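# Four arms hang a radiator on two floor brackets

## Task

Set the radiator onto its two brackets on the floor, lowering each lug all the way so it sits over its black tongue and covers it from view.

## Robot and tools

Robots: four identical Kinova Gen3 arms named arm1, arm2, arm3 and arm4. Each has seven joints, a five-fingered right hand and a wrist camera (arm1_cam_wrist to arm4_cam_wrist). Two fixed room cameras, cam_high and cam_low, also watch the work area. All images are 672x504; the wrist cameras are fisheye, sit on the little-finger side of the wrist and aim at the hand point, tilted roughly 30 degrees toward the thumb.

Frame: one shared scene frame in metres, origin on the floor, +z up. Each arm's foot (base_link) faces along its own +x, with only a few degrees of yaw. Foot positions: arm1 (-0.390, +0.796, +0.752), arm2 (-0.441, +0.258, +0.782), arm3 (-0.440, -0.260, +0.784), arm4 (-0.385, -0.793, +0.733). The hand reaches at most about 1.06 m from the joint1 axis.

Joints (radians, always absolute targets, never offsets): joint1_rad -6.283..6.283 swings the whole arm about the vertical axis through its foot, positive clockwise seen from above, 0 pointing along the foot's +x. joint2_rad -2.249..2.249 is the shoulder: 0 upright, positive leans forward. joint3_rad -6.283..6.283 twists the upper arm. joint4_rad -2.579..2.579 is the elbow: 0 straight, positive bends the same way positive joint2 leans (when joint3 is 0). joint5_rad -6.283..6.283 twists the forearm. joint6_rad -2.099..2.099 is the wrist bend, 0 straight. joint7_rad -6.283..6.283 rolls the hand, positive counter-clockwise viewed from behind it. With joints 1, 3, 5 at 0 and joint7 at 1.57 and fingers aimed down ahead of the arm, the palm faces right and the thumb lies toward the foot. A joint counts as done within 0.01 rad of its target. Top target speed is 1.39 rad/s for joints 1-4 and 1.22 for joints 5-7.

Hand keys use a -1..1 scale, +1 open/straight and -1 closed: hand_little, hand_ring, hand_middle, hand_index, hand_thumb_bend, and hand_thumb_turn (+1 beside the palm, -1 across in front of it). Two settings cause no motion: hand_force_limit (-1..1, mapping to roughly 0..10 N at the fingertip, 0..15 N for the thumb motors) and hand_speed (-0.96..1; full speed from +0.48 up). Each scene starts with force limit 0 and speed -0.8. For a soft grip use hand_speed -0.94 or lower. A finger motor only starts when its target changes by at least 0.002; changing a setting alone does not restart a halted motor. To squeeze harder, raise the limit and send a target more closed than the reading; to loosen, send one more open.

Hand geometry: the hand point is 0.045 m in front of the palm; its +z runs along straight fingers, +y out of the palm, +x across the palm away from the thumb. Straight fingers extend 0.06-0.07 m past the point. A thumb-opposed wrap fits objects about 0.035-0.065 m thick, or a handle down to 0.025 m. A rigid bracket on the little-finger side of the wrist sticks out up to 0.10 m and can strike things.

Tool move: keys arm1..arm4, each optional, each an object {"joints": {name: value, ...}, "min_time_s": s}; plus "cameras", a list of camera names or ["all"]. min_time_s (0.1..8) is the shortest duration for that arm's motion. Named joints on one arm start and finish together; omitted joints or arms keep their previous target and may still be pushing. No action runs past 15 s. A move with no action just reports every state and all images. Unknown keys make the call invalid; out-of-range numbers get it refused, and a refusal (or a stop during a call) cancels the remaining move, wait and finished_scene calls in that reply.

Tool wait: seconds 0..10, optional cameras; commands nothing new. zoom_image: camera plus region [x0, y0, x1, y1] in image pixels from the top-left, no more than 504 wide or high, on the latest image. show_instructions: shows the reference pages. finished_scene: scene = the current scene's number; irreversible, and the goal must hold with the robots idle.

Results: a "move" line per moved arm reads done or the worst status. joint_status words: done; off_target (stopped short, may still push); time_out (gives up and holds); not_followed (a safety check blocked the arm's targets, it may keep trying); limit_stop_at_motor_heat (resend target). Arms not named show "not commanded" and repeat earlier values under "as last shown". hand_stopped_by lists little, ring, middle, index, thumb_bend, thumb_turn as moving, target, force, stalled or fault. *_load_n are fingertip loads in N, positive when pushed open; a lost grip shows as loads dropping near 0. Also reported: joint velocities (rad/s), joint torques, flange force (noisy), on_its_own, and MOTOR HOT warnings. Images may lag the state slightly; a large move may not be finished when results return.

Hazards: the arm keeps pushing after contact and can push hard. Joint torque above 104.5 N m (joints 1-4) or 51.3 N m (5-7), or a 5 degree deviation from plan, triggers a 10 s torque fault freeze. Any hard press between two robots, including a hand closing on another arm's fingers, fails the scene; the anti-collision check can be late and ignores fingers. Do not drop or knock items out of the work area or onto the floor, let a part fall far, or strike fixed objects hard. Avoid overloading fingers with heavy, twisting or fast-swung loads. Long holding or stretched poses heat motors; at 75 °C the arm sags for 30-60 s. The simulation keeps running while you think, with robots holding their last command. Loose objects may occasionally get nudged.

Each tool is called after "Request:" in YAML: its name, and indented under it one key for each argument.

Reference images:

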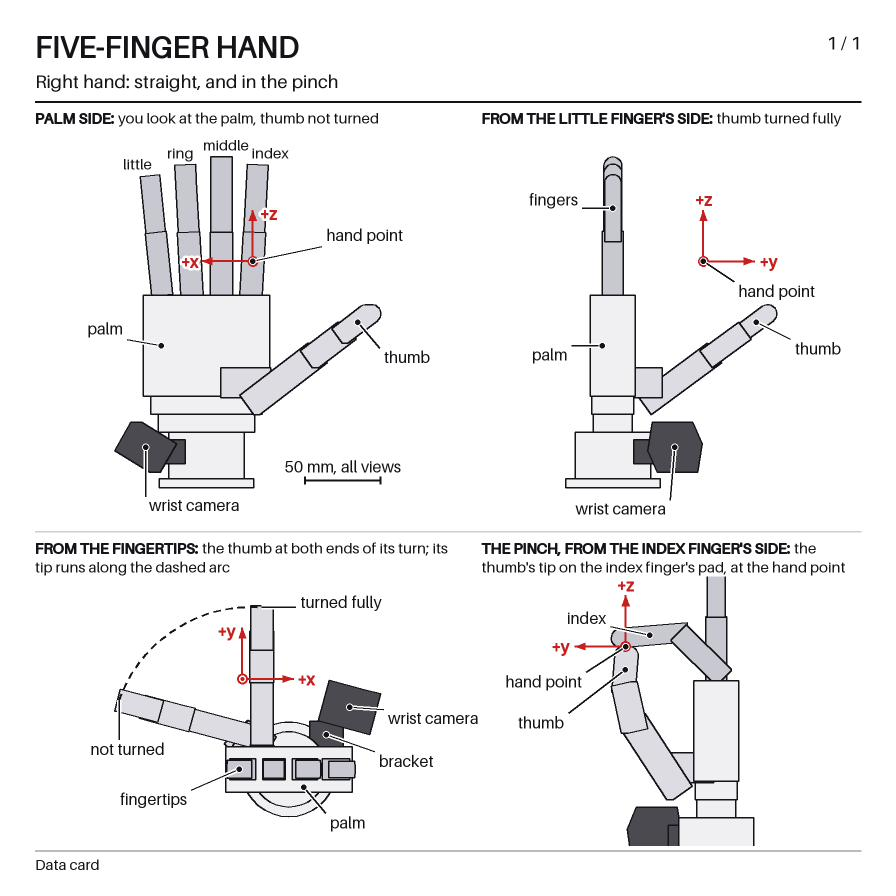

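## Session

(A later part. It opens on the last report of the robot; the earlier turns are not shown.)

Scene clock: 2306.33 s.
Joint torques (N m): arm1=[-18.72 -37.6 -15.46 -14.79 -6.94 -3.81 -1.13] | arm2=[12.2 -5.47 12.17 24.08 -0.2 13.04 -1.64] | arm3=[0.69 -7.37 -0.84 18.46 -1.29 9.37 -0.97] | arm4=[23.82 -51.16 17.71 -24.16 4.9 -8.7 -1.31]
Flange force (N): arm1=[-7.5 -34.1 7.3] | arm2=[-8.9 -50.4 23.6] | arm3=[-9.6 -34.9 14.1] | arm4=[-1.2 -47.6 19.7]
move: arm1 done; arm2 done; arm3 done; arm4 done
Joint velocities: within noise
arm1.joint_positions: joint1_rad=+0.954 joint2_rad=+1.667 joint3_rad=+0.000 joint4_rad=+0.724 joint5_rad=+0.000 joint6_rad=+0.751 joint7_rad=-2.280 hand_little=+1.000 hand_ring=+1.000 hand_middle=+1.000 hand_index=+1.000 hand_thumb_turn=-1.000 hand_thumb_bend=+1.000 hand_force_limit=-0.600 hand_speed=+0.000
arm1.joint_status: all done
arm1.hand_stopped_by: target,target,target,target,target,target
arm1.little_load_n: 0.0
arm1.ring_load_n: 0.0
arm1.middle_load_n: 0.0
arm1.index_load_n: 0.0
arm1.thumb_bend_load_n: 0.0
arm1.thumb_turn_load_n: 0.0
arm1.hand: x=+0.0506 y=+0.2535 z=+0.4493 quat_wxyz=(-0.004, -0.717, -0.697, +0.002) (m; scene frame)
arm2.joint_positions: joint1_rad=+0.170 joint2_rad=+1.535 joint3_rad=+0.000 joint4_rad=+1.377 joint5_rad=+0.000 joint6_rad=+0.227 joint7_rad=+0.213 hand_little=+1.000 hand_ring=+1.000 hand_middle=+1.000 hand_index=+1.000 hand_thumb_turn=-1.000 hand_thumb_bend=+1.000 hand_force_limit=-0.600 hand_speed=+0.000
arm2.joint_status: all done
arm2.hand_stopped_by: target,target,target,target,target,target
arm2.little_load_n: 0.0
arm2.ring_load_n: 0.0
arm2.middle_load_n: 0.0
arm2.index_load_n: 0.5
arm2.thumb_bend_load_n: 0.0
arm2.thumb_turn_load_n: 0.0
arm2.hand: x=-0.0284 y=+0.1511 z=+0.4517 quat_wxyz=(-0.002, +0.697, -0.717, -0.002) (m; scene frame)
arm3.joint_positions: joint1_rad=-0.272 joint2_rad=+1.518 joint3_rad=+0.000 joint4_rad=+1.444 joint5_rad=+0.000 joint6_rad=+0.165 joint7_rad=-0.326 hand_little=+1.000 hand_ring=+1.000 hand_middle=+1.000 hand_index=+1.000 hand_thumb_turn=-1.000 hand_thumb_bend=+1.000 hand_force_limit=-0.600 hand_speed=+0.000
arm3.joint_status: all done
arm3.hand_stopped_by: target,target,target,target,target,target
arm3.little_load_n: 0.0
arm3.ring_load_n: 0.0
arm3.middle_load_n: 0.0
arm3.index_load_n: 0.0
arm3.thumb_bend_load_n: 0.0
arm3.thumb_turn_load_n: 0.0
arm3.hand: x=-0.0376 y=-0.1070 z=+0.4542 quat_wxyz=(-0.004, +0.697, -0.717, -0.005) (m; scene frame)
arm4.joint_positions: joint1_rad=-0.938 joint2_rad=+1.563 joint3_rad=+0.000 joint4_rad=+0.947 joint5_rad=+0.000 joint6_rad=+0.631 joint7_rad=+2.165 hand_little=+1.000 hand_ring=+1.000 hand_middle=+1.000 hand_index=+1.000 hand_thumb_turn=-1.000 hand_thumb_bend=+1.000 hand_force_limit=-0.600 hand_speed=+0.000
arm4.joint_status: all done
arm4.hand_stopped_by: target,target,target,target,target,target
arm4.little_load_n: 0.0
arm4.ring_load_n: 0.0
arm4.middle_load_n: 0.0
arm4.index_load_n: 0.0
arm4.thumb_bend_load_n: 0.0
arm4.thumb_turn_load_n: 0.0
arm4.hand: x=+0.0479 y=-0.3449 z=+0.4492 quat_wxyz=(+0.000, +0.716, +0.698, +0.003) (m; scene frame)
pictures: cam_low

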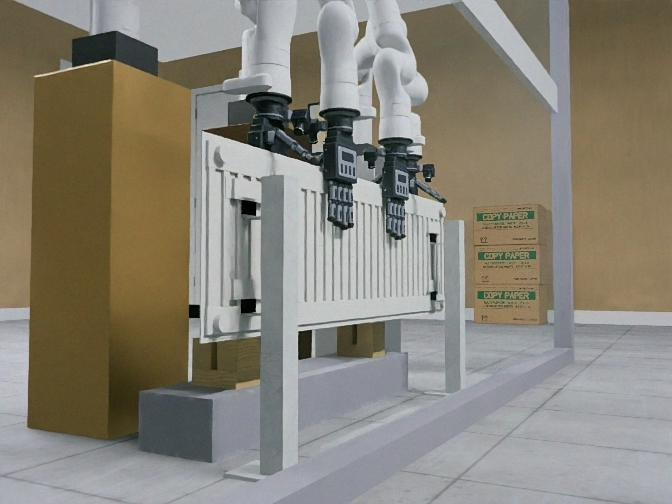

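Request:
move:
  arm1: {"joints":{"joint2_rad":1.6748,"joint4_rad":0.7146,"joint6_rad":0.7522},"min_time_s":3}
  arm2: {"joints":{"joint2_rad":1.5424,"joint4_rad":1.3700,"joint6_rad":0.2264},"min_time_s":3}
  arm3: {"joints":{"joint2_rad":1.5256,"joint4_rad":1.4376,"joint6_rad":0.1642},"min_time_s":3}
  arm4: {"joints":{"joint2_rad":1.5703,"joint4_rad":0.9404,"joint6_rad":0.6309},"min_time_s":3}
  cameras: ["cam_low","arm4_cam_wrist"]

Request:
zoom_image:
  camera: "cam_low"
  region: [200, 180, 290, 330]

Request:
zoom_image:
  camera: "cam_low"
  region: [410, 210, 470, 320]

Request:
zoom_image:
  camera: "arm4_cam_wrist"
  region: [240, 210, 300, 300]

Scene clock: 2319.23 s.
Joint torques (N m): arm1=[-18.61 -37.82 -15.28 -14.96 -6.91 -3.92 -1.15] | arm2=[12.15 -5.39 12.04 24.11 -0.23 13.1 -1.61] | arm3=[0.53 -7.06 -1.29 18.59 -1.42 9.42 -1.01] | arm4=[24.1 -51.28 17.89 -24.16 4.95 -8.66 -1.33]
Flange force (N): arm1=[-7.2 -34.1 7.3] | arm2=[-8.8 -50.3 23.8] | arm3=[-9.2 -35.2 13.9] | arm4=[-1.1 -48.0 19.8]
move: arm1 done; arm2 done; arm3 done; arm4 done
Joint velocities: within noise
arm1.joint_positions: joint1_rad=+0.954 joint2_rad=+1.675 joint3_rad=+0.000 joint4_rad=+0.715 joint5_rad=+0.000 joint6_rad=+0.752 joint7_rad=-2.280 hand_little=+1.000 hand_ring=+1.000 hand_middle=+1.000 hand_index=+1.000 hand_thumb_turn=-1.000 hand_thumb_bend=+1.000 hand_force_limit=-0.600 hand_speed=+0.000
arm1.joint_status: all done
arm1.hand_stopped_by: target,target,target,target,target,target
arm1.little_load_n: 0.0
arm1.ring_load_n: 0.0
arm1.middle_load_n: 0.0
arm1.index_load_n: 0.0
arm1.thumb_bend_load_n: 0.0
arm1.thumb_turn_load_n: 0.0
arm1.hand: x=+0.0506 y=+0.2535 z=+0.4463 quat_wxyz=(-0.004, -0.717, -0.697, +0.002) (m; scene frame)
arm2.joint_positions: joint1_rad=+0.170 joint2_rad=+1.542 joint3_rad=+0.000 joint4_rad=+1.370 joint5_rad=+0.000 joint6_rad=+0.226 joint7_rad=+0.213 hand_little=+1.000 hand_ring=+1.000 hand_middle=+1.000 hand_index=+1.000 hand_thumb_turn=-1.000 hand_thumb_bend=+1.000 hand_force_limit=-0.600 hand_speed=+0.000
arm2.joint_status: all done
arm2.hand_stopped_by: target,target,target,target,target,target
arm2.little_load_n: 0.0
arm2.ring_load_n: 0.0
arm2.middle_load_n: 0.0
arm2.index_load_n: 0.0
arm2.thumb_bend_load_n: 0.0
arm2.thumb_turn_load_n: 0.0
arm2.hand: x=-0.0284 y=+0.1511 z=+0.4487 quat_wxyz=(-0.002, +0.697, -0.717, -0.002) (m; scene frame)
arm3.joint_positions: joint1_rad=-0.272 joint2_rad=+1.526 joint3_rad=+0.000 joint4_rad=+1.438 joint5_rad=+0.000 joint6_rad=+0.164 joint7_rad=-0.326 hand_little=+1.000 hand_ring=+1.000 hand_middle=+1.000 hand_index=+1.000 hand_thumb_turn=-1.000 hand_thumb_bend=+1.000 hand_force_limit=-0.600 hand_speed=+0.000
arm3.joint_status: all done
arm3.hand_stopped_by: target,target,target,target,target,target
arm3.little_load_n: 0.0
arm3.ring_load_n: 0.0
arm3.middle_load_n: 0.0
arm3.index_load_n: 0.0
arm3.thumb_bend_load_n: 0.0
arm3.thumb_turn_load_n: 0.0
arm3.hand: x=-0.0377 y=-0.1069 z=+0.4512 quat_wxyz=(-0.004, +0.697, -0.717, -0.005) (m; scene frame)
arm4.joint_positions: joint1_rad=-0.938 joint2_rad=+1.570 joint3_rad=+0.000 joint4_rad=+0.940 joint5_rad=+0.000 joint6_rad=+0.631 joint7_rad=+2.165 hand_little=+1.000 hand_ring=+1.000 hand_middle=+1.000 hand_index=+1.000 hand_thumb_turn=-1.000 hand_thumb_bend=+1.000 hand_force_limit=-0.600 hand_speed=+0.000
arm4.joint_status: all done
arm4.hand_stopped_by: target,target,target,target,target,target
arm4.little_load_n: 0.5
arm4.ring_load_n: 0.0
arm4.middle_load_n: 0.0
arm4.index_load_n: 0.0
arm4.thumb_bend_load_n: 0.0
arm4.thumb_turn_load_n: -0.5
arm4.hand: x=+0.0480 y=-0.3448 z=+0.4463 quat_wxyz=(+0.000, +0.716, +0.698, +0.003) (m; scene frame)
pictures: arm4_cam_wrist, cam_low
camera_calibration:
arm4_cam_wrist: T_world_to_cam=[[0.971142, 0.235728, 0.0362621, 0.0137555], [0.183085, -0.834268, 0.520074, -0.533536], [0.152848, -0.498427, -0.853351, 0.315682], [0, 0, 0, 1]] pos_world=[0.0360723, -0.29101, 0.546366]

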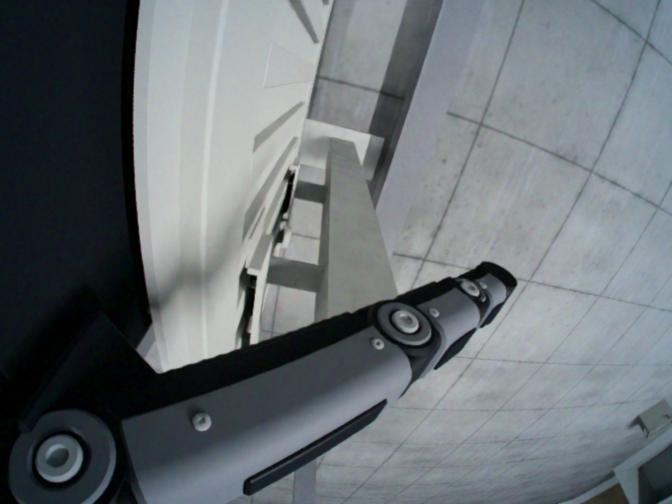

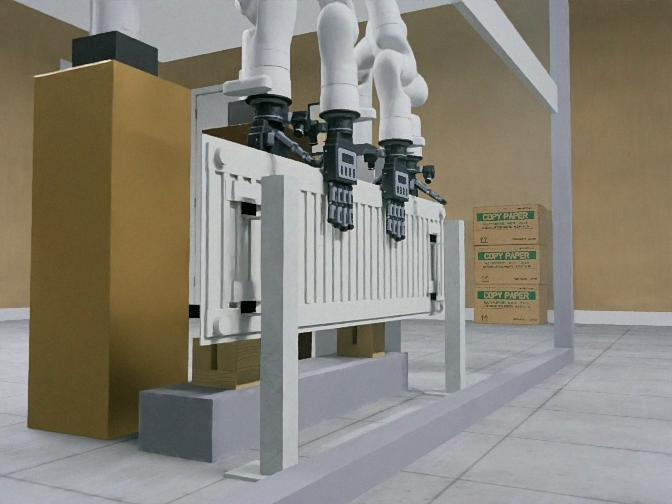

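Scaled by 3.360.

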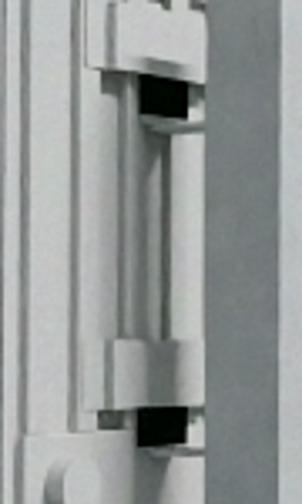

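Scaled by 4.582.

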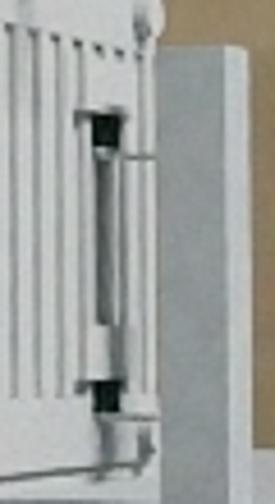

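Scaled by 5.600 from the camera's 672x504 image, which has a finer 960x720 frame.

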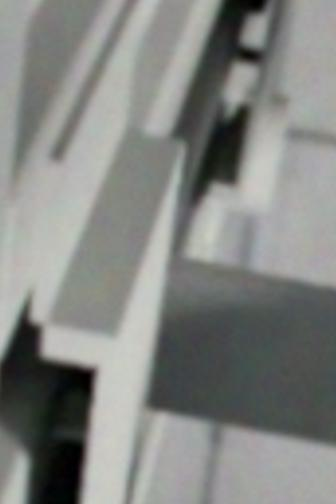

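Request:
move:
  arm1: {"joints":{"joint2_rad":1.6936,"joint4_rad":0.6920,"joint6_rad":0.7560},"min_time_s":4}
  arm2: {"joints":{"joint2_rad":1.5590,"joint4_rad":1.3539,"joint6_rad":0.2259},"min_time_s":4}
  arm3: {"joints":{"joint2_rad":1.5421,"joint4_rad":1.4219,"joint6_rad":0.1634},"min_time_s":4}
  arm4: {"joints":{"joint2_rad":1.5871,"joint4_rad":0.9234,"joint6_rad":0.6311},"min_time_s":4}
  cameras: ["cam_low"]

Request:
zoom_image:
  camera: "cam_low"
  region: [200, 180, 290, 330]

Request:
zoom_image:
  camera: "cam_low"
  region: [410, 210, 470, 320]

Scene clock: 2331.60 s.
Joint torques (N m): arm1=[-18.41 -37.79 -14.86 -15.43 -6.88 -4.31 -1.19] | arm2=[12.13 -5.38 11.99 24.34 -0.27 13.23 -1.64] | arm3=[0.11 -7.25 -1.7 19.45 -1.39 9.88 -1.08] | arm4=[24.67 -50.58 18.21 -24.27 5.09 -8.94 -1.39]
Flange force (N): arm1=[-5.6 -35.1 5.7] | arm2=[-8.6 -50.9 25.1] | arm3=[-8.8 -37.2 17.0] | arm4=[-1.4 -49.3 17.4]
move: arm1 done; arm2 done; arm3 done; arm4 done
Joint velocities: within noise
arm1.joint_positions: joint1_rad=+0.954 joint2_rad=+1.694 joint3_rad=+0.000 joint4_rad=+0.692 joint5_rad=+0.000 joint6_rad=+0.756 joint7_rad=-2.280 hand_little=+1.000 hand_ring=+1.000 hand_middle=+1.000 hand_index=+1.000 hand_thumb_turn=-1.000 hand_thumb_bend=+1.000 hand_force_limit=-0.600 hand_speed=+0.000
arm1.joint_status: all done
arm1.hand_stopped_by: target,target,target,target,target,target
arm1.little_load_n: 0.0
arm1.ring_load_n: 0.0
arm1.middle_load_n: 0.0
arm1.index_load_n: 0.0
arm1.thumb_bend_load_n: 0.0
arm1.thumb_turn_load_n: 0.0
arm1.hand: x=+0.0506 y=+0.2534 z=+0.4393 quat_wxyz=(-0.004, -0.717, -0.697, +0.002) (m; scene frame)
arm2.joint_positions: joint1_rad=+0.170 joint2_rad=+1.559 joint3_rad=+0.000 joint4_rad=+1.354 joint5_rad=+0.000 joint6_rad=+0.226 joint7_rad=+0.213 hand_little=+1.000 hand_ring=+1.000 hand_middle=+1.000 hand_index=+1.000 hand_thumb_turn=-1.000 hand_thumb_bend=+1.000 hand_force_limit=-0.600 hand_speed=+0.000
arm2.joint_status: all done
arm2.hand_stopped_by: target,target,target,target,target,target
arm2.little_load_n: 0.0
arm2.ring_load_n: 0.0
arm2.middle_load_n: 0.0
arm2.index_load_n: 0.0
arm2.thumb_bend_load_n: 0.0
arm2.thumb_turn_load_n: 0.0
arm2.hand: x=-0.0284 y=+0.1511 z=+0.4417 quat_wxyz=(-0.002, +0.697, -0.717, -0.002) (m; scene frame)
arm3.joint_positions: joint1_rad=-0.272 joint2_rad=+1.542 joint3_rad=+0.000 joint4_rad=+1.422 joint5_rad=+0.000 joint6_rad=+0.163 joint7_rad=-0.326 hand_little=+1.000 hand_ring=+1.000 hand_middle=+1.000 hand_index=+1.000 hand_thumb_turn=-1.000 hand_thumb_bend=+1.000 hand_force_limit=-0.600 hand_speed=+0.000
arm3.joint_status: all done
arm3.hand_stopped_by: target,target,target,target,target,target
arm3.little_load_n: 0.0
arm3.ring_load_n: 0.0
arm3.middle_load_n: 0.0
arm3.index_load_n: 0.0
arm3.thumb_bend_load_n: 0.0
arm3.thumb_turn_load_n: 0.0
arm3.hand: x=-0.0378 y=-0.1069 z=+0.4442 quat_wxyz=(-0.004, +0.697, -0.717, -0.005) (m; scene frame)
arm4.joint_positions: joint1_rad=-0.938 joint2_rad=+1.587 joint3_rad=+0.000 joint4_rad=+0.923 joint5_rad=+0.000 joint6_rad=+0.631 joint7_rad=+2.165 hand_little=+1.000 hand_ring=+1.000 hand_middle=+1.000 hand_index=+1.000 hand_thumb_turn=-1.000 hand_thumb_bend=+1.000 hand_force_limit=-0.600 hand_speed=+0.000
arm4.joint_status: all done
arm4.hand_stopped_by: target,target,target,target,target,target
arm4.little_load_n: 0.0
arm4.ring_load_n: 0.0
arm4.middle_load_n: 0.0
arm4.index_load_n: 0.0
arm4.thumb_bend_load_n: 0.0
arm4.thumb_turn_load_n: 0.0
arm4.hand: x=+0.0480 y=-0.3449 z=+0.4392 quat_wxyz=(+0.000, +0.716, +0.698, +0.003) (m; scene frame)
pictures: cam_low

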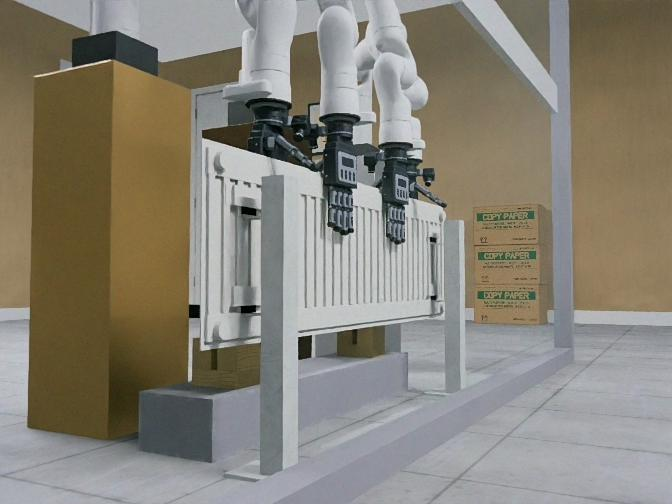

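Scaled by 3.360.

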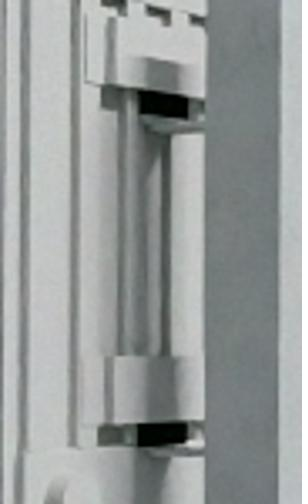

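Scaled by 4.582.

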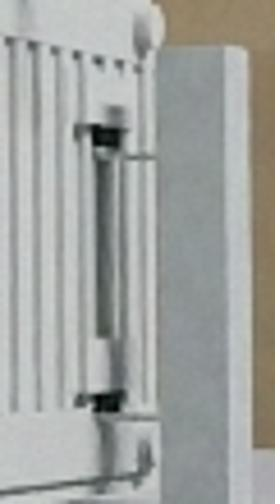

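Request:
move:
  arm1: {"joints":{"joint2_rad":1.7073,"joint4_rad":0.6751,"joint6_rad":0.7593},"min_time_s":4}
  arm2: {"joints":{"joint2_rad":1.5709,"joint4_rad":1.3421,"joint6_rad":0.2259},"min_time_s":4}
  arm3: {"joints":{"joint2_rad":1.5539,"joint4_rad":1.4105,"joint6_rad":0.1630},"min_time_s":4}
  arm4: {"joints":{"joint2_rad":1.5992,"joint4_rad":0.9109,"joint6_rad":0.6316},"min_time_s":4}
  cameras: ["cam_low"]

Request:
zoom_image:
  camera: "cam_low"
  region: [200, 180, 290, 330]

Request:
zoom_image:
  camera: "cam_low"
  region: [410, 210, 470, 320]

Scene clock: 2343.57 s.
Joint torques (N m): arm1=[-18.46 -37.79 -14.86 -15.4 -6.91 -4.32 -1.19] | arm2=[12.1 -5.13 11.93 24.37 -0.28 13.25 -1.62] | arm3=[-0.03 -7.14 -1.91 19.76 -1.48 10.12 -1.12] | arm4=[25.04 -50.21 18.4 -24.14 5.21 -8.95 -1.39]
Flange force (N): arm1=[-5.8 -35.1 5.6] | arm2=[-8.5 -50.9 25.1] | arm3=[-8.5 -37.7 17.9] | arm4=[-1.2 -49.9 16.5]
move: arm1 done; arm2 done; arm3 done; arm4 done
Joint velocities: within noise
arm1.joint_positions: joint1_rad=+0.954 joint2_rad=+1.707 joint3_rad=+0.000 joint4_rad=+0.675 joint5_rad=+0.000 joint6_rad=+0.759 joint7_rad=-2.280 hand_little=+1.000 hand_ring=+1.000 hand_middle=+1.000 hand_index=+1.000 hand_thumb_turn=-1.000 hand_thumb_bend=+1.000 hand_force_limit=-0.600 hand_speed=+0.000
arm1.joint_status: all done
arm1.hand_stopped_by: target,target,target,target,target,target
arm1.little_load_n: 0.0
arm1.ring_load_n: 0.0
arm1.middle_load_n: 0.0
arm1.index_load_n: 0.0
arm1.thumb_bend_load_n: 0.0
arm1.thumb_turn_load_n: 0.0
arm1.hand: x=+0.0506 y=+0.2535 z=+0.4342 quat_wxyz=(-0.004, -0.717, -0.697, +0.002) (m; scene frame)
arm2.joint_positions: joint1_rad=+0.170 joint2_rad=+1.571 joint3_rad=+0.000 joint4_rad=+1.342 joint5_rad=+0.000 joint6_rad=+0.226 joint7_rad=+0.213 hand_little=+1.000 hand_ring=+1.000 hand_middle=+1.000 hand_index=+1.000 hand_thumb_turn=-1.000 hand_thumb_bend=+1.000 hand_force_limit=-0.600 hand_speed=+0.000
arm2.joint_status: all done
arm2.hand_stopped_by: target,target,target,target,target,target
arm2.little_load_n: 0.0
arm2.ring_load_n: 0.0
arm2.middle_load_n: 0.0
arm2.index_load_n: 0.0
arm2.thumb_bend_load_n: 0.0
arm2.thumb_turn_load_n: 0.0
arm2.hand: x=-0.0285 y=+0.1511 z=+0.4367 quat_wxyz=(-0.002, +0.697, -0.717, -0.002) (m; scene frame)
arm3.joint_positions: joint1_rad=-0.272 joint2_rad=+1.554 joint3_rad=+0.000 joint4_rad=+1.410 joint5_rad=+0.000 joint6_rad=+0.163 joint7_rad=-0.326 hand_little=+1.000 hand_ring=+1.000 hand_middle=+1.000 hand_index=+1.000 hand_thumb_turn=-1.000 hand_thumb_bend=+1.000 hand_force_limit=-0.600 hand_speed=+0.000
arm3.joint_status: all done
arm3.hand_stopped_by: target,target,target,target,target,target
arm3.little_load_n: 0.0
arm3.ring_load_n: 0.0
arm3.middle_load_n: 0.0
arm3.index_load_n: 0.0
arm3.thumb_bend_load_n: -0.5
arm3.thumb_turn_load_n: 0.0
arm3.hand: x=-0.0379 y=-0.1068 z=+0.4392 quat_wxyz=(-0.004, +0.697, -0.717, -0.005) (m; scene frame)
arm4.joint_positions: joint1_rad=-0.938 joint2_rad=+1.599 joint3_rad=+0.000 joint4_rad=+0.911 joint5_rad=+0.000 joint6_rad=+0.632 joint7_rad=+2.165 hand_little=+1.000 hand_ring=+1.000 hand_middle=+1.000 hand_index=+1.000 hand_thumb_turn=-1.000 hand_thumb_bend=+1.000 hand_force_limit=-0.600 hand_speed=+0.000
arm4.joint_status: all done
arm4.hand_stopped_by: target,target,target,target,target,target
arm4.little_load_n: 0.0
arm4.ring_load_n: 0.0
arm4.middle_load_n: 0.0
arm4.index_load_n: 0.0
arm4.thumb_bend_load_n: 0.0
arm4.thumb_turn_load_n: 0.0
arm4.hand: x=+0.0480 y=-0.3448 z=+0.4342 quat_wxyz=(+0.000, +0.716, +0.698, +0.003) (m; scene frame)
pictures: cam_low

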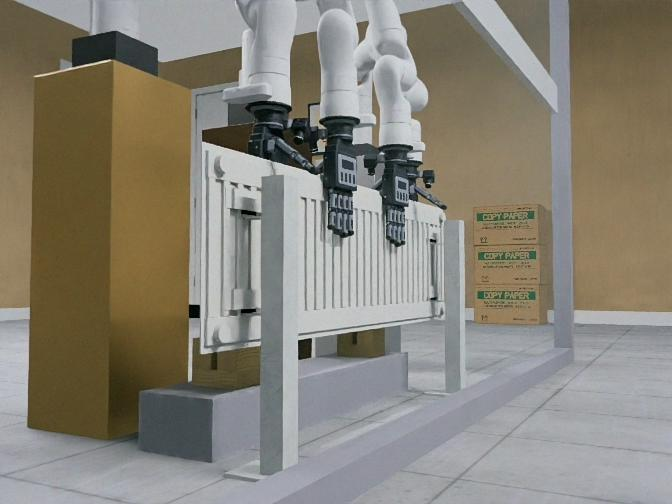

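Scaled by 3.360.

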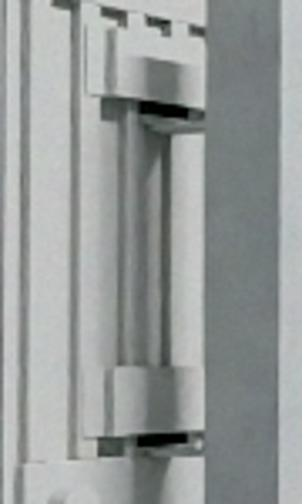

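Scaled by 4.582.

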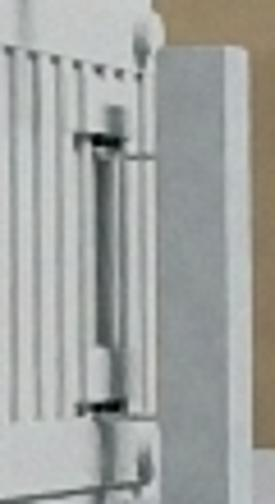

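Request:
move:
  arm1: {"joints":{"joint2_rad":1.71562,"joint4_rad":0.66452,"joint6_rad":0.7615},"min_time_s":1.5}
  arm2: {"joints":{"joint2_rad":1.57801,"joint4_rad":1.33489,"joint6_rad":0.22592},"min_time_s":1.5}
  arm3: {"joints":{"joint2_rad":1.56104,"joint4_rad":1.40347,"joint6_rad":0.1629},"min_time_s":1.5}
  arm4: {"joints":{"joint2_rad":1.6065,"joint4_rad":0.90315,"joint6_rad":0.632},"min_time_s":1.5}
  cameras: ["cam_low"]

Request:
zoom_image:
  camera: "cam_low"
  region: [200, 180, 290, 330]

Request:
zoom_image:
  camera: "cam_low"
  region: [410, 210, 470, 320]

Scene clock: 2377.30 s.
Joint torques (N m): arm1=[-18.26 -38.03 -14.57 -15.66 -6.87 -4.47 -1.19] | arm2=[12.03 -5.1 11.85 24.34 -0.26 13.29 -1.65] | arm3=[-0.12 -6.93 -2.14 19.85 -1.48 10.07 -1.09] | arm4=[25.17 -50.38 18.3 -24.29 5.2 -9.02 -1.41]
Flange force (N): arm1=[-5.0 -35.3 5.3] | arm2=[-8.4 -50.7 25.3] | arm3=[-8.5 -38.1 17.9] | arm4=[-1.4 -50.3 16.3]
move: arm1 done; arm2 done; arm3 done; arm4 done
Joint velocities: within noise
arm1.joint_positions: joint1_rad=+0.954 joint2_rad=+1.716 joint3_rad=+0.000 joint4_rad=+0.665 joint5_rad=+0.000 joint6_rad=+0.762 joint7_rad=-2.280 hand_little=+1.000 hand_ring=+1.000 hand_middle=+1.000 hand_index=+1.000 hand_thumb_turn=-1.000 hand_thumb_bend=+1.000 hand_force_limit=-0.600 hand_speed=+0.000
arm1.joint_status: all done
arm1.hand_stopped_by: target,target,target,target,target,target
arm1.little_load_n: 0.0
arm1.ring_load_n: 0.0
arm1.middle_load_n: 0.0
arm1.index_load_n: 0.0
arm1.thumb_bend_load_n: 0.0
arm1.thumb_turn_load_n: 0.0
arm1.hand: x=+0.0506 y=+0.2534 z=+0.4313 quat_wxyz=(-0.004, -0.717, -0.697, +0.002) (m; scene frame)
arm2.joint_positions: joint1_rad=+0.170 joint2_rad=+1.578 joint3_rad=+0.000 joint4_rad=+1.335 joint5_rad=+0.000 joint6_rad=+0.226 joint7_rad=+0.213 hand_little=+1.000 hand_ring=+1.000 hand_middle=+1.000 hand_index=+1.000 hand_thumb_turn=-1.000 hand_thumb_bend=+1.000 hand_force_limit=-0.600 hand_speed=+0.000
arm2.joint_status: all done
arm2.hand_stopped_by: target,target,target,target,target,target
arm2.little_load_n: 0.0
arm2.ring_load_n: 0.0
arm2.middle_load_n: 0.0
arm2.index_load_n: 0.0
arm2.thumb_bend_load_n: 0.0
arm2.thumb_turn_load_n: 0.0
arm2.hand: x=-0.0285 y=+0.1512 z=+0.4337 quat_wxyz=(-0.002, +0.697, -0.717, -0.002) (m; scene frame)
arm3.joint_positions: joint1_rad=-0.272 joint2_rad=+1.561 joint3_rad=+0.000 joint4_rad=+1.403 joint5_rad=+0.000 joint6_rad=+0.163 joint7_rad=-0.326 hand_little=+1.000 hand_ring=+1.000 hand_middle=+1.000 hand_index=+1.000 hand_thumb_turn=-1.000 hand_thumb_bend=+1.000 hand_force_limit=-0.600 hand_speed=+0.000
arm3.joint_status: all done
arm3.hand_stopped_by: target,target,target,target,target,target
arm3.little_load_n: 0.0
arm3.ring_load_n: 0.0
arm3.middle_load_n: 0.0
arm3.index_load_n: 0.0
arm3.thumb_bend_load_n: 0.0
arm3.thumb_turn_load_n: 0.0
arm3.hand: x=-0.0379 y=-0.1068 z=+0.4362 quat_wxyz=(-0.004, +0.697, -0.717, -0.005) (m; scene frame)
arm4.joint_positions: joint1_rad=-0.938 joint2_rad=+1.606 joint3_rad=+0.000 joint4_rad=+0.903 joint5_rad=+0.000 joint6_rad=+0.632 joint7_rad=+2.165 hand_little=+1.000 hand_ring=+1.000 hand_middle=+1.000 hand_index=+1.000 hand_thumb_turn=-1.000 hand_thumb_bend=+1.000 hand_force_limit=-0.600 hand_speed=+0.000
arm4.joint_status: all done
arm4.hand_stopped_by: target,target,target,target,target,target
arm4.little_load_n: 0.0
arm4.ring_load_n: 0.0
arm4.middle_load_n: 0.0
arm4.index_load_n: 0.0
arm4.thumb_bend_load_n: 0.0
arm4.thumb_turn_load_n: 0.0
arm4.hand: x=+0.0480 y=-0.3448 z=+0.4312 quat_wxyz=(+0.000, +0.716, +0.698, +0.003) (m; scene frame)
pictures: cam_low

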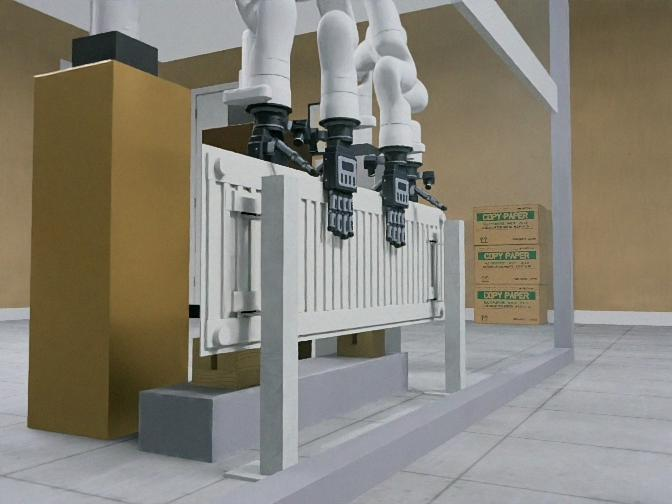

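Scaled by 3.360.

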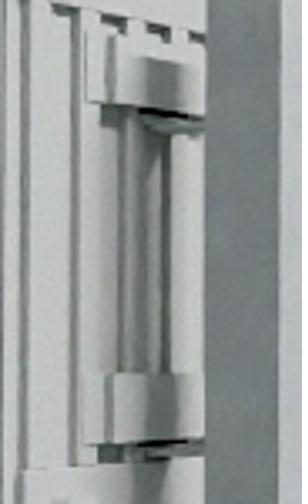

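Scaled by 4.582.

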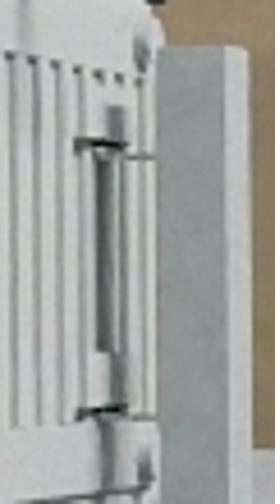

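Request:
move:
  arm1: {"joints":{"joint2_rad":1.7184,"joint4_rad":0.66099,"joint6_rad":0.76223},"min_time_s":1.2}
  arm2: {"joints":{"joint2_rad":1.58038,"joint4_rad":1.33249,"joint6_rad":0.22594},"min_time_s":1.2}
  arm3: {"joints":{"joint2_rad":1.56342,"joint4_rad":1.40113,"joint6_rad":0.16286},"min_time_s":1.2}
  arm4: {"joints":{"joint2_rad":1.60893,"joint4_rad":0.90056,"joint6_rad":0.63213},"min_time_s":1.2}

Request:
move:
  arm1: {"joints":{"joint2_rad":1.72117,"joint4_rad":0.65746,"joint6_rad":0.76296},"min_time_s":1.2}
  arm2: {"joints":{"joint2_rad":1.58275,"joint4_rad":1.33009,"joint6_rad":0.22595},"min_time_s":1.2}
  arm3: {"joints":{"joint2_rad":1.5658,"joint4_rad":1.39878,"joint6_rad":0.16282},"min_time_s":1.2}
  arm4: {"joints":{"joint2_rad":1.61136,"joint4_rad":0.89798,"joint6_rad":0.63226},"min_time_s":1.2}
  cameras: ["cam_low"]

Request:
zoom_image:
  camera: "cam_low"
  region: [200, 180, 290, 330]

Request:
zoom_image:
  camera: "cam_low"
  region: [410, 210, 470, 320]

Scene clock: 2385.10 s.
Joint torques (N m): arm1=[-18.18 -37.97 -14.48 -15.77 -6.84 -4.61 -1.22] | arm2=[12 -5.36 11.84 24.48 -0.29 13.35 -1.66] | arm3=[-0.21 -6.76 -2.3 19.96 -1.48 10.16 -1.16] | arm4=[25.22 -50.35 18.42 -24.35 5.21 -9.08 -1.41]
Flange force (N): arm1=[-4.8 -35.4 4.8] | arm2=[-8.2 -51.2 26.4] | arm3=[-8.3 -38.3 17.8] | arm4=[-1.6 -50.5 16.0]
move: arm1 done; arm2 done; arm3 done; arm4 done
Joint velocities: within noise
arm1.joint_positions: joint1_rad=+0.954 joint2_rad=+1.718 joint3_rad=+0.000 joint4_rad=+0.661 joint5_rad=+0.000 joint6_rad=+0.762 joint7_rad=-2.280 hand_little=+1.000 hand_ring=+1.000 hand_middle=+1.000 hand_index=+1.000 hand_thumb_turn=-1.000 hand_thumb_bend=+1.000 hand_force_limit=-0.600 hand_speed=+0.000
arm1.joint_status: all done
arm1.hand_stopped_by: target,target,target,target,target,target
arm1.little_load_n: 0.0
arm1.ring_load_n: 0.0
arm1.middle_load_n: 0.0
arm1.index_load_n: 0.0
arm1.thumb_bend_load_n: 0.0
arm1.thumb_turn_load_n: 0.0
arm1.hand: x=+0.0506 y=+0.2534 z=+0.4303 quat_wxyz=(-0.004, -0.717, -0.697, +0.002) (m; scene frame)
arm2.joint_positions: joint1_rad=+0.170 joint2_rad=+1.580 joint3_rad=+0.000 joint4_rad=+1.333 joint5_rad=+0.000 joint6_rad=+0.226 joint7_rad=+0.213 hand_little=+1.000 hand_ring=+1.000 hand_middle=+1.000 hand_index=+1.000 hand_thumb_turn=-1.000 hand_thumb_bend=+1.000 hand_force_limit=-0.600 hand_speed=+0.000
arm2.joint_status: all done
arm2.hand_stopped_by: target,target,target,target,target,target
arm2.little_load_n: 0.0
arm2.ring_load_n: 0.0
arm2.middle_load_n: 0.0
arm2.index_load_n: 0.0
arm2.thumb_bend_load_n: 0.0
arm2.thumb_turn_load_n: 0.0
arm2.hand: x=-0.0285 y=+0.1512 z=+0.4327 quat_wxyz=(-0.002, +0.697, -0.717, -0.002) (m; scene frame)
arm3.joint_positions: joint1_rad=-0.272 joint2_rad=+1.563 joint3_rad=+0.000 joint4_rad=+1.401 joint5_rad=+0.000 joint6_rad=+0.163 joint7_rad=-0.326 hand_little=+1.000 hand_ring=+1.000 hand_middle=+1.000 hand_index=+1.000 hand_thumb_turn=-1.000 hand_thumb_bend=+1.000 hand_force_limit=-0.600 hand_speed=+0.000
arm3.joint_status: all done
arm3.hand_stopped_by: target,target,target,target,target,target
arm3.little_load_n: 0.0
arm3.ring_load_n: 0.0
arm3.middle_load_n: 0.0
arm3.index_load_n: 0.0
arm3.thumb_bend_load_n: 0.0
arm3.thumb_turn_load_n: 0.0
arm3.hand: x=-0.0379 y=-0.1068 z=+0.4352 quat_wxyz=(-0.004, +0.697, -0.717, -0.005) (m; scene frame)
arm4.joint_positions: joint1_rad=-0.938 joint2_rad=+1.609 joint3_rad=+0.000 joint4_rad=+0.901 joint5_rad=+0.000 joint6_rad=+0.632 joint7_rad=+2.165 hand_little=+1.000 hand_ring=+1.000 hand_middle=+1.000 hand_index=+1.000 hand_thumb_turn=-1.000 hand_thumb_bend=+1.000 hand_force_limit=-0.600 hand_speed=+0.000
arm4.joint_status: all done
arm4.hand_stopped_by: target,target,target,target,target,target
arm4.little_load_n: 0.0
arm4.ring_load_n: 0.0
arm4.middle_load_n: 0.0
arm4.index_load_n: 0.0
arm4.thumb_bend_load_n: 0.0
arm4.thumb_turn_load_n: 0.0
arm4.hand: x=+0.0480 y=-0.3448 z=+0.4302 quat_wxyz=(+0.000, +0.716, +0.698, +0.003) (m; scene frame)
pictures: none

Scene clock: 2386.60 s.
Joint torques (N m): arm1=[-18.08 -38.07 -14.38 -15.82 -6.8 -4.61 -1.22] | arm2=[11.94 -5.31 11.77 24.37 -0.28 13.3 -1.64] | arm3=[-0.36 -6.59 -2.37 20 -1.56 10.22 -1.19] | arm4=[25.24 -50.46 18.46 -24.39 5.23 -9.1 -1.4]
Flange force (N): arm1=[-4.5 -35.4 4.9] | arm2=[-8.2 -50.9 26.1] | arm3=[-7.9 -38.3 17.6] | arm4=[-1.6 -50.5 16.1]
move: arm1 done; arm2 done; arm3 done; arm4 done
Joint velocities: within noise
arm1.joint_positions: joint1_rad=+0.954 joint2_rad=+1.721 joint3_rad=+0.000 joint4_rad=+0.657 joint5_rad=+0.000 joint6_rad=+0.763 joint7_rad=-2.280 hand_little=+1.000 hand_ring=+1.000 hand_middle=+1.000 hand_index=+1.000 hand_thumb_turn=-1.000 hand_thumb_bend=+1.000 hand_force_limit=-0.600 hand_speed=+0.000
arm1.joint_status: all done
arm1.hand_stopped_by: target,target,target,target,target,target
arm1.little_load_n: 0.0
arm1.ring_load_n: 0.0
arm1.middle_load_n: 0.0
arm1.index_load_n: 0.0
arm1.thumb_bend_load_n: 0.0
arm1.thumb_turn_load_n: 0.0
arm1.hand: x=+0.0506 y=+0.2534 z=+0.4293 quat_wxyz=(-0.004, -0.717, -0.697, +0.002) (m; scene frame)
arm2.joint_positions: joint1_rad=+0.170 joint2_rad=+1.583 joint3_rad=+0.000 joint4_rad=+1.330 joint5_rad=+0.000 joint6_rad=+0.226 joint7_rad=+0.213 hand_little=+1.000 hand_ring=+1.000 hand_middle=+1.000 hand_index=+1.000 hand_thumb_turn=-1.000 hand_thumb_bend=+1.000 hand_force_limit=-0.600 hand_speed=+0.000
arm2.joint_status: all done
arm2.hand_stopped_by: target,target,target,target,target,target
arm2.little_load_n: 0.0
arm2.ring_load_n: 0.0
arm2.middle_load_n: 0.0
arm2.index_load_n: 0.0
arm2.thumb_bend_load_n: 0.0
arm2.thumb_turn_load_n: 0.0
arm2.hand: x=-0.0284 y=+0.1512 z=+0.4317 quat_wxyz=(-0.002, +0.697, -0.717, -0.002) (m; scene frame)
arm3.joint_positions: joint1_rad=-0.272 joint2_rad=+1.566 joint3_rad=+0.000 joint4_rad=+1.399 joint5_rad=+0.000 joint6_rad=+0.163 joint7_rad=-0.326 hand_little=+1.000 hand_ring=+1.000 hand_middle=+1.000 hand_index=+1.000 hand_thumb_turn=-1.000 hand_thumb_bend=+1.000 hand_force_limit=-0.600 hand_speed=+0.000
arm3.joint_status: all done
arm3.hand_stopped_by: target,target,target,target,target,target
arm3.little_load_n: 0.0
arm3.ring_load_n: 0.0
arm3.middle_load_n: 0.0
arm3.index_load_n: 0.0
arm3.thumb_bend_load_n: -0.5
arm3.thumb_turn_load_n: 0.0
arm3.hand: x=-0.0379 y=-0.1068 z=+0.4342 quat_wxyz=(-0.004, +0.697, -0.717, -0.005) (m; scene frame)
arm4.joint_positions: joint1_rad=-0.938 joint2_rad=+1.611 joint3_rad=+0.000 joint4_rad=+0.898 joint5_rad=+0.000 joint6_rad=+0.632 joint7_rad=+2.165 hand_little=+1.000 hand_ring=+1.000 hand_middle=+1.000 hand_index=+1.000 hand_thumb_turn=-1.000 hand_thumb_bend=+1.000 hand_force_limit=-0.600 hand_speed=+0.000
arm4.joint_status: all done
arm4.hand_stopped_by: target,target,target,target,target,target
arm4.little_load_n: 0.0
arm4.ring_load_n: -0.5
arm4.middle_load_n: 0.0
arm4.index_load_n: 0.0
arm4.thumb_bend_load_n: 0.0
arm4.thumb_turn_load_n: 0.0
arm4.hand: x=+0.0480 y=-0.3448 z=+0.4292 quat_wxyz=(+0.000, +0.716, +0.698, +0.003) (m; scene frame)
pictures: cam_low

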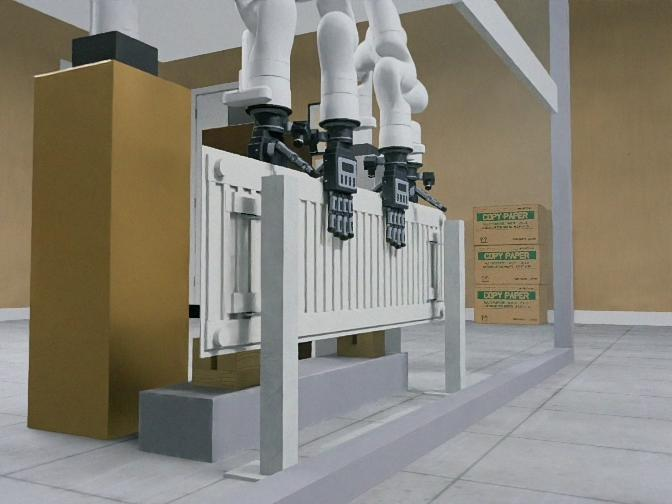

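Scaled by 3.360.

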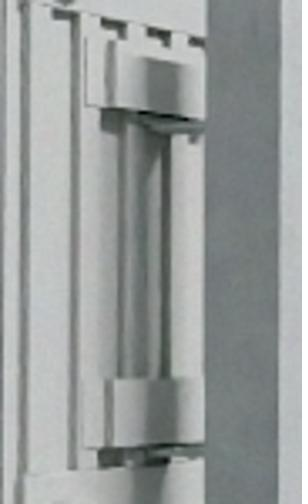

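Scaled by 4.582.

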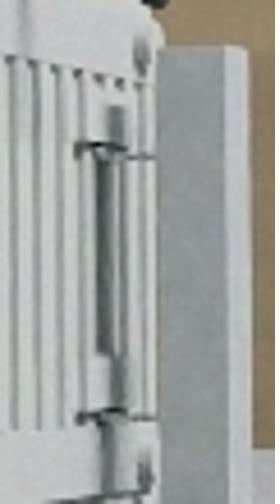

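Request:
move:
  arm1: {"joints":{"joint2_rad":1.72397,"joint4_rad":0.65383,"joint6_rad":0.76376},"min_time_s":1.2}
  arm2: {"joints":{"joint2_rad":1.58513,"joint4_rad":1.32765,"joint6_rad":0.226},"min_time_s":1.2}
  arm3: {"joints":{"joint2_rad":1.56818,"joint4_rad":1.3964,"joint6_rad":0.16282},"min_time_s":1.2}
  arm4: {"joints":{"joint2_rad":1.61381,"joint4_rad":0.89534,"joint6_rad":0.63244},"min_time_s":1.2}
  cameras: ["cam_low"]

Request:
zoom_image:
  camera: "cam_low"
  region: [200, 180, 290, 330]

Scene clock: 2394.27 s.
Joint torques (N m): arm1=[-18.03 -38.18 -14.3 -15.91 -6.81 -4.63 -1.23] | arm2=[11.95 -5.18 11.76 24.36 -0.25 13.3 -1.63] | arm3=[-0.36 -6.52 -2.49 20.04 -1.57 10.18 -1.16] | arm4=[25.26 -50.55 18.39 -24.42 5.28 -9.09 -1.42]
Flange force (N): arm1=[-4.2 -35.6 4.8] | arm2=[-8.3 -50.8 25.9] | arm3=[-8.0 -38.5 17.6] | arm4=[-1.6 -50.6 16.2]
move: arm1 done; arm2 done; arm3 done; arm4 done
Joint velocities: within noise
arm1.joint_positions: joint1_rad=+0.954 joint2_rad=+1.724 joint3_rad=+0.000 joint4_rad=+0.654 joint5_rad=+0.000 joint6_rad=+0.764 joint7_rad=-2.280 hand_little=+1.000 hand_ring=+1.000 hand_middle=+1.000 hand_index=+1.000 hand_thumb_turn=-1.000 hand_thumb_bend=+1.000 hand_force_limit=-0.600 hand_speed=+0.000
arm1.joint_status: all done
arm1.hand_stopped_by: target,target,target,target,target,target
arm1.little_load_n: 0.0
arm1.ring_load_n: 0.0
arm1.middle_load_n: 0.0
arm1.index_load_n: 0.0
arm1.thumb_bend_load_n: 0.0
arm1.thumb_turn_load_n: 0.0
arm1.hand: x=+0.0507 y=+0.2533 z=+0.4283 quat_wxyz=(-0.004, -0.717, -0.697, +0.002) (m; scene frame)
arm2.joint_positions: joint1_rad=+0.170 joint2_rad=+1.585 joint3_rad=+0.000 joint4_rad=+1.328 joint5_rad=+0.000 joint6_rad=+0.226 joint7_rad=+0.213 hand_little=+1.000 hand_ring=+1.000 hand_middle=+1.000 hand_index=+1.000 hand_thumb_turn=-1.000 hand_thumb_bend=+1.000 hand_force_limit=-0.600 hand_speed=+0.000
arm2.joint_status: all done
arm2.hand_stopped_by: target,target,target,target,target,target
arm2.little_load_n: 0.0
arm2.ring_load_n: 0.5
arm2.middle_load_n: 0.0
arm2.index_load_n: 0.0
arm2.thumb_bend_load_n: 0.0
arm2.thumb_turn_load_n: 0.0
arm2.hand: x=-0.0284 y=+0.1512 z=+0.4307 quat_wxyz=(-0.002, +0.697, -0.717, -0.002) (m; scene frame)
arm3.joint_positions: joint1_rad=-0.272 joint2_rad=+1.568 joint3_rad=+0.000 joint4_rad=+1.396 joint5_rad=+0.000 joint6_rad=+0.163 joint7_rad=-0.326 hand_little=+1.000 hand_ring=+1.000 hand_middle=+1.000 hand_index=+1.000 hand_thumb_turn=-1.000 hand_thumb_bend=+1.000 hand_force_limit=-0.600 hand_speed=+0.000
arm3.joint_status: all done
arm3.hand_stopped_by: target,target,target,target,target,target
arm3.little_load_n: 0.0
arm3.ring_load_n: 0.0
arm3.middle_load_n: 0.0
arm3.index_load_n: 0.0
arm3.thumb_bend_load_n: 0.0
arm3.thumb_turn_load_n: 0.0
arm3.hand: x=-0.0379 y=-0.1068 z=+0.4332 quat_wxyz=(-0.004, +0.697, -0.717, -0.005) (m; scene frame)
arm4.joint_positions: joint1_rad=-0.938 joint2_rad=+1.614 joint3_rad=+0.000 joint4_rad=+0.895 joint5_rad=+0.000 joint6_rad=+0.632 joint7_rad=+2.165 hand_little=+1.000 hand_ring=+1.000 hand_middle=+1.000 hand_index=+1.000 hand_thumb_turn=-1.000 hand_thumb_bend=+1.000 hand_force_limit=-0.600 hand_speed=+0.000
arm4.joint_status: all done
arm4.hand_stopped_by: target,target,target,target,target,target
arm4.little_load_n: 0.0
arm4.ring_load_n: 0.0
arm4.middle_load_n: 0.0
arm4.index_load_n: 0.0
arm4.thumb_bend_load_n: -0.5
arm4.thumb_turn_load_n: 0.0
arm4.hand: x=+0.0481 y=-0.3448 z=+0.4282 quat_wxyz=(+0.000, +0.716, +0.698, +0.003) (m; scene frame)
pictures: cam_low

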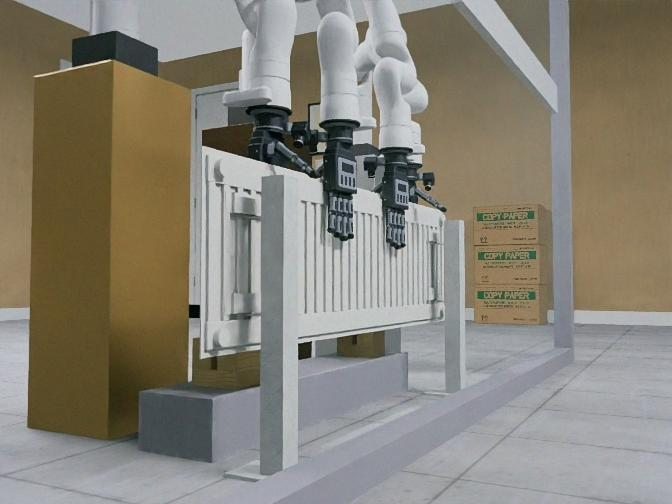

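Scaled by 3.360.

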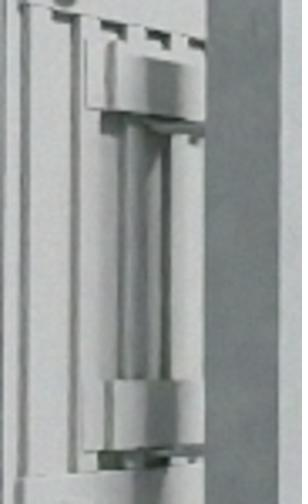

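Request:
move:
  arm1: {"joints":{"joint2_rad":1.72677,"joint4_rad":0.6502,"joint6_rad":0.76456},"min_time_s":1.2}
  arm2: {"joints":{"joint2_rad":1.58751,"joint4_rad":1.32521,"joint6_rad":0.22605},"min_time_s":1.2}
  arm3: {"joints":{"joint2_rad":1.57056,"joint4_rad":1.39402,"joint6_rad":0.16282},"min_time_s":1.2}
  arm4: {"joints":{"joint2_rad":1.61626,"joint4_rad":0.8927,"joint6_rad":0.63262},"min_time_s":1.2}
  cameras: ["cam_low"]

Request:
zoom_image:
  camera: "cam_low"
  region: [225, 275, 265, 325]

Request:
zoom_image:
  camera: "cam_low"
  region: [225, 190, 265, 240]

Scene clock: 2399.03 s.
Joint torques (N m): arm1=[-18.03 -38.29 -14.26 -15.88 -6.79 -4.62 -1.22] | arm2=[11.93 -5.21 11.74 24.19 -0.25 13.2 -1.64] | arm3=[-0.45 -6.45 -2.63 20.08 -1.52 10.22 -1.2] | arm4=[25.28 -50.56 18.43 -24.35 5.24 -9.03 -1.38]
Flange force (N): arm1=[-4.6 -35.2 5.2] | arm2=[-8.3 -50.6 25.7] | arm3=[-7.8 -38.6 17.6] | arm4=[-1.5 -50.6 16.3]
move: arm1 done; arm2 done; arm3 done; arm4 done
Joint velocities: within noise
arm1.joint_positions: joint1_rad=+0.954 joint2_rad=+1.727 joint3_rad=+0.000 joint4_rad=+0.650 joint5_rad=+0.000 joint6_rad=+0.765 joint7_rad=-2.280 hand_little=+1.000 hand_ring=+1.000 hand_middle=+1.000 hand_index=+1.000 hand_thumb_turn=-1.000 hand_thumb_bend=+1.000 hand_force_limit=-0.600 hand_speed=+0.000
arm1.joint_status: all done
arm1.hand_stopped_by: target,target,target,target,target,target
arm1.little_load_n: 0.0
arm1.ring_load_n: 0.0
arm1.middle_load_n: 0.0
arm1.index_load_n: 0.0
arm1.thumb_bend_load_n: 0.0
arm1.thumb_turn_load_n: 0.0
arm1.hand: x=+0.0507 y=+0.2533 z=+0.4273 quat_wxyz=(-0.004, -0.717, -0.697, +0.002) (m; scene frame)
arm2.joint_positions: joint1_rad=+0.170 joint2_rad=+1.587 joint3_rad=+0.000 joint4_rad=+1.325 joint5_rad=+0.000 joint6_rad=+0.226 joint7_rad=+0.213 hand_little=+1.000 hand_ring=+1.000 hand_middle=+1.000 hand_index=+1.000 hand_thumb_turn=-1.000 hand_thumb_bend=+1.000 hand_force_limit=-0.600 hand_speed=+0.000
arm2.joint_status: all done
arm2.hand_stopped_by: target,target,target,target,target,target
arm2.little_load_n: 0.0
arm2.ring_load_n: 0.0
arm2.middle_load_n: 0.0
arm2.index_load_n: 0.0
arm2.thumb_bend_load_n: 0.0
arm2.thumb_turn_load_n: 0.0
arm2.hand: x=-0.0284 y=+0.1512 z=+0.4297 quat_wxyz=(-0.002, +0.697, -0.717, -0.002) (m; scene frame)
arm3.joint_positions: joint1_rad=-0.272 joint2_rad=+1.571 joint3_rad=+0.000 joint4_rad=+1.394 joint5_rad=+0.000 joint6_rad=+0.163 joint7_rad=-0.326 hand_little=+1.000 hand_ring=+1.000 hand_middle=+1.000 hand_index=+1.000 hand_thumb_turn=-1.000 hand_thumb_bend=+1.000 hand_force_limit=-0.600 hand_speed=+0.000
arm3.joint_status: all done
arm3.hand_stopped_by: target,target,target,target,target,target
arm3.little_load_n: 0.0
arm3.ring_load_n: 0.0
arm3.middle_load_n: 0.0
arm3.index_load_n: 0.0
arm3.thumb_bend_load_n: 0.0
arm3.thumb_turn_load_n: 0.0
arm3.hand: x=-0.0380 y=-0.1068 z=+0.4322 quat_wxyz=(-0.004, +0.697, -0.717, -0.005) (m; scene frame)
arm4.joint_positions: joint1_rad=-0.938 joint2_rad=+1.616 joint3_rad=+0.000 joint4_rad=+0.893 joint5_rad=+0.000 joint6_rad=+0.633 joint7_rad=+2.165 hand_little=+1.000 hand_ring=+1.000 hand_middle=+1.000 hand_index=+1.000 hand_thumb_turn=-1.000 hand_thumb_bend=+1.000 hand_force_limit=-0.600 hand_speed=+0.000
arm4.joint_status: all done
arm4.hand_stopped_by: target,target,target,target,target,target
arm4.little_load_n: 0.0
arm4.ring_load_n: 0.0
arm4.middle_load_n: 0.0
arm4.index_load_n: 0.0
arm4.thumb_bend_load_n: 0.0
arm4.thumb_turn_load_n: 0.0
arm4.hand: x=+0.0481 y=-0.3448 z=+0.4272 quat_wxyz=(+0.000, +0.716, +0.698, +0.003) (m; scene frame)
pictures: cam_low

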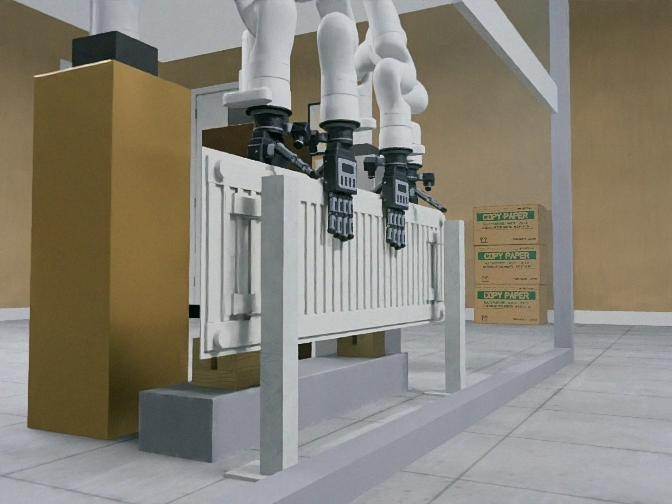

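Scaled by 10.080.

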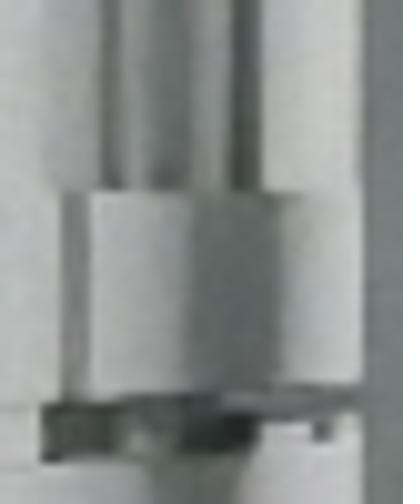

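Scaled by 10.080.

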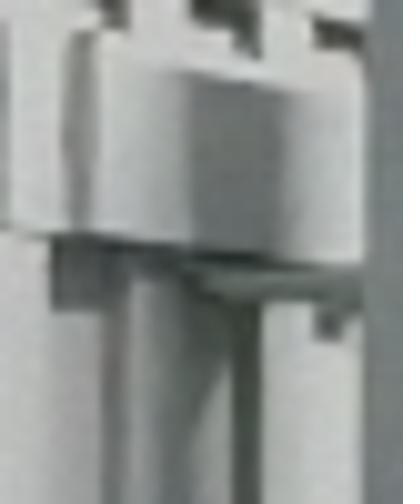

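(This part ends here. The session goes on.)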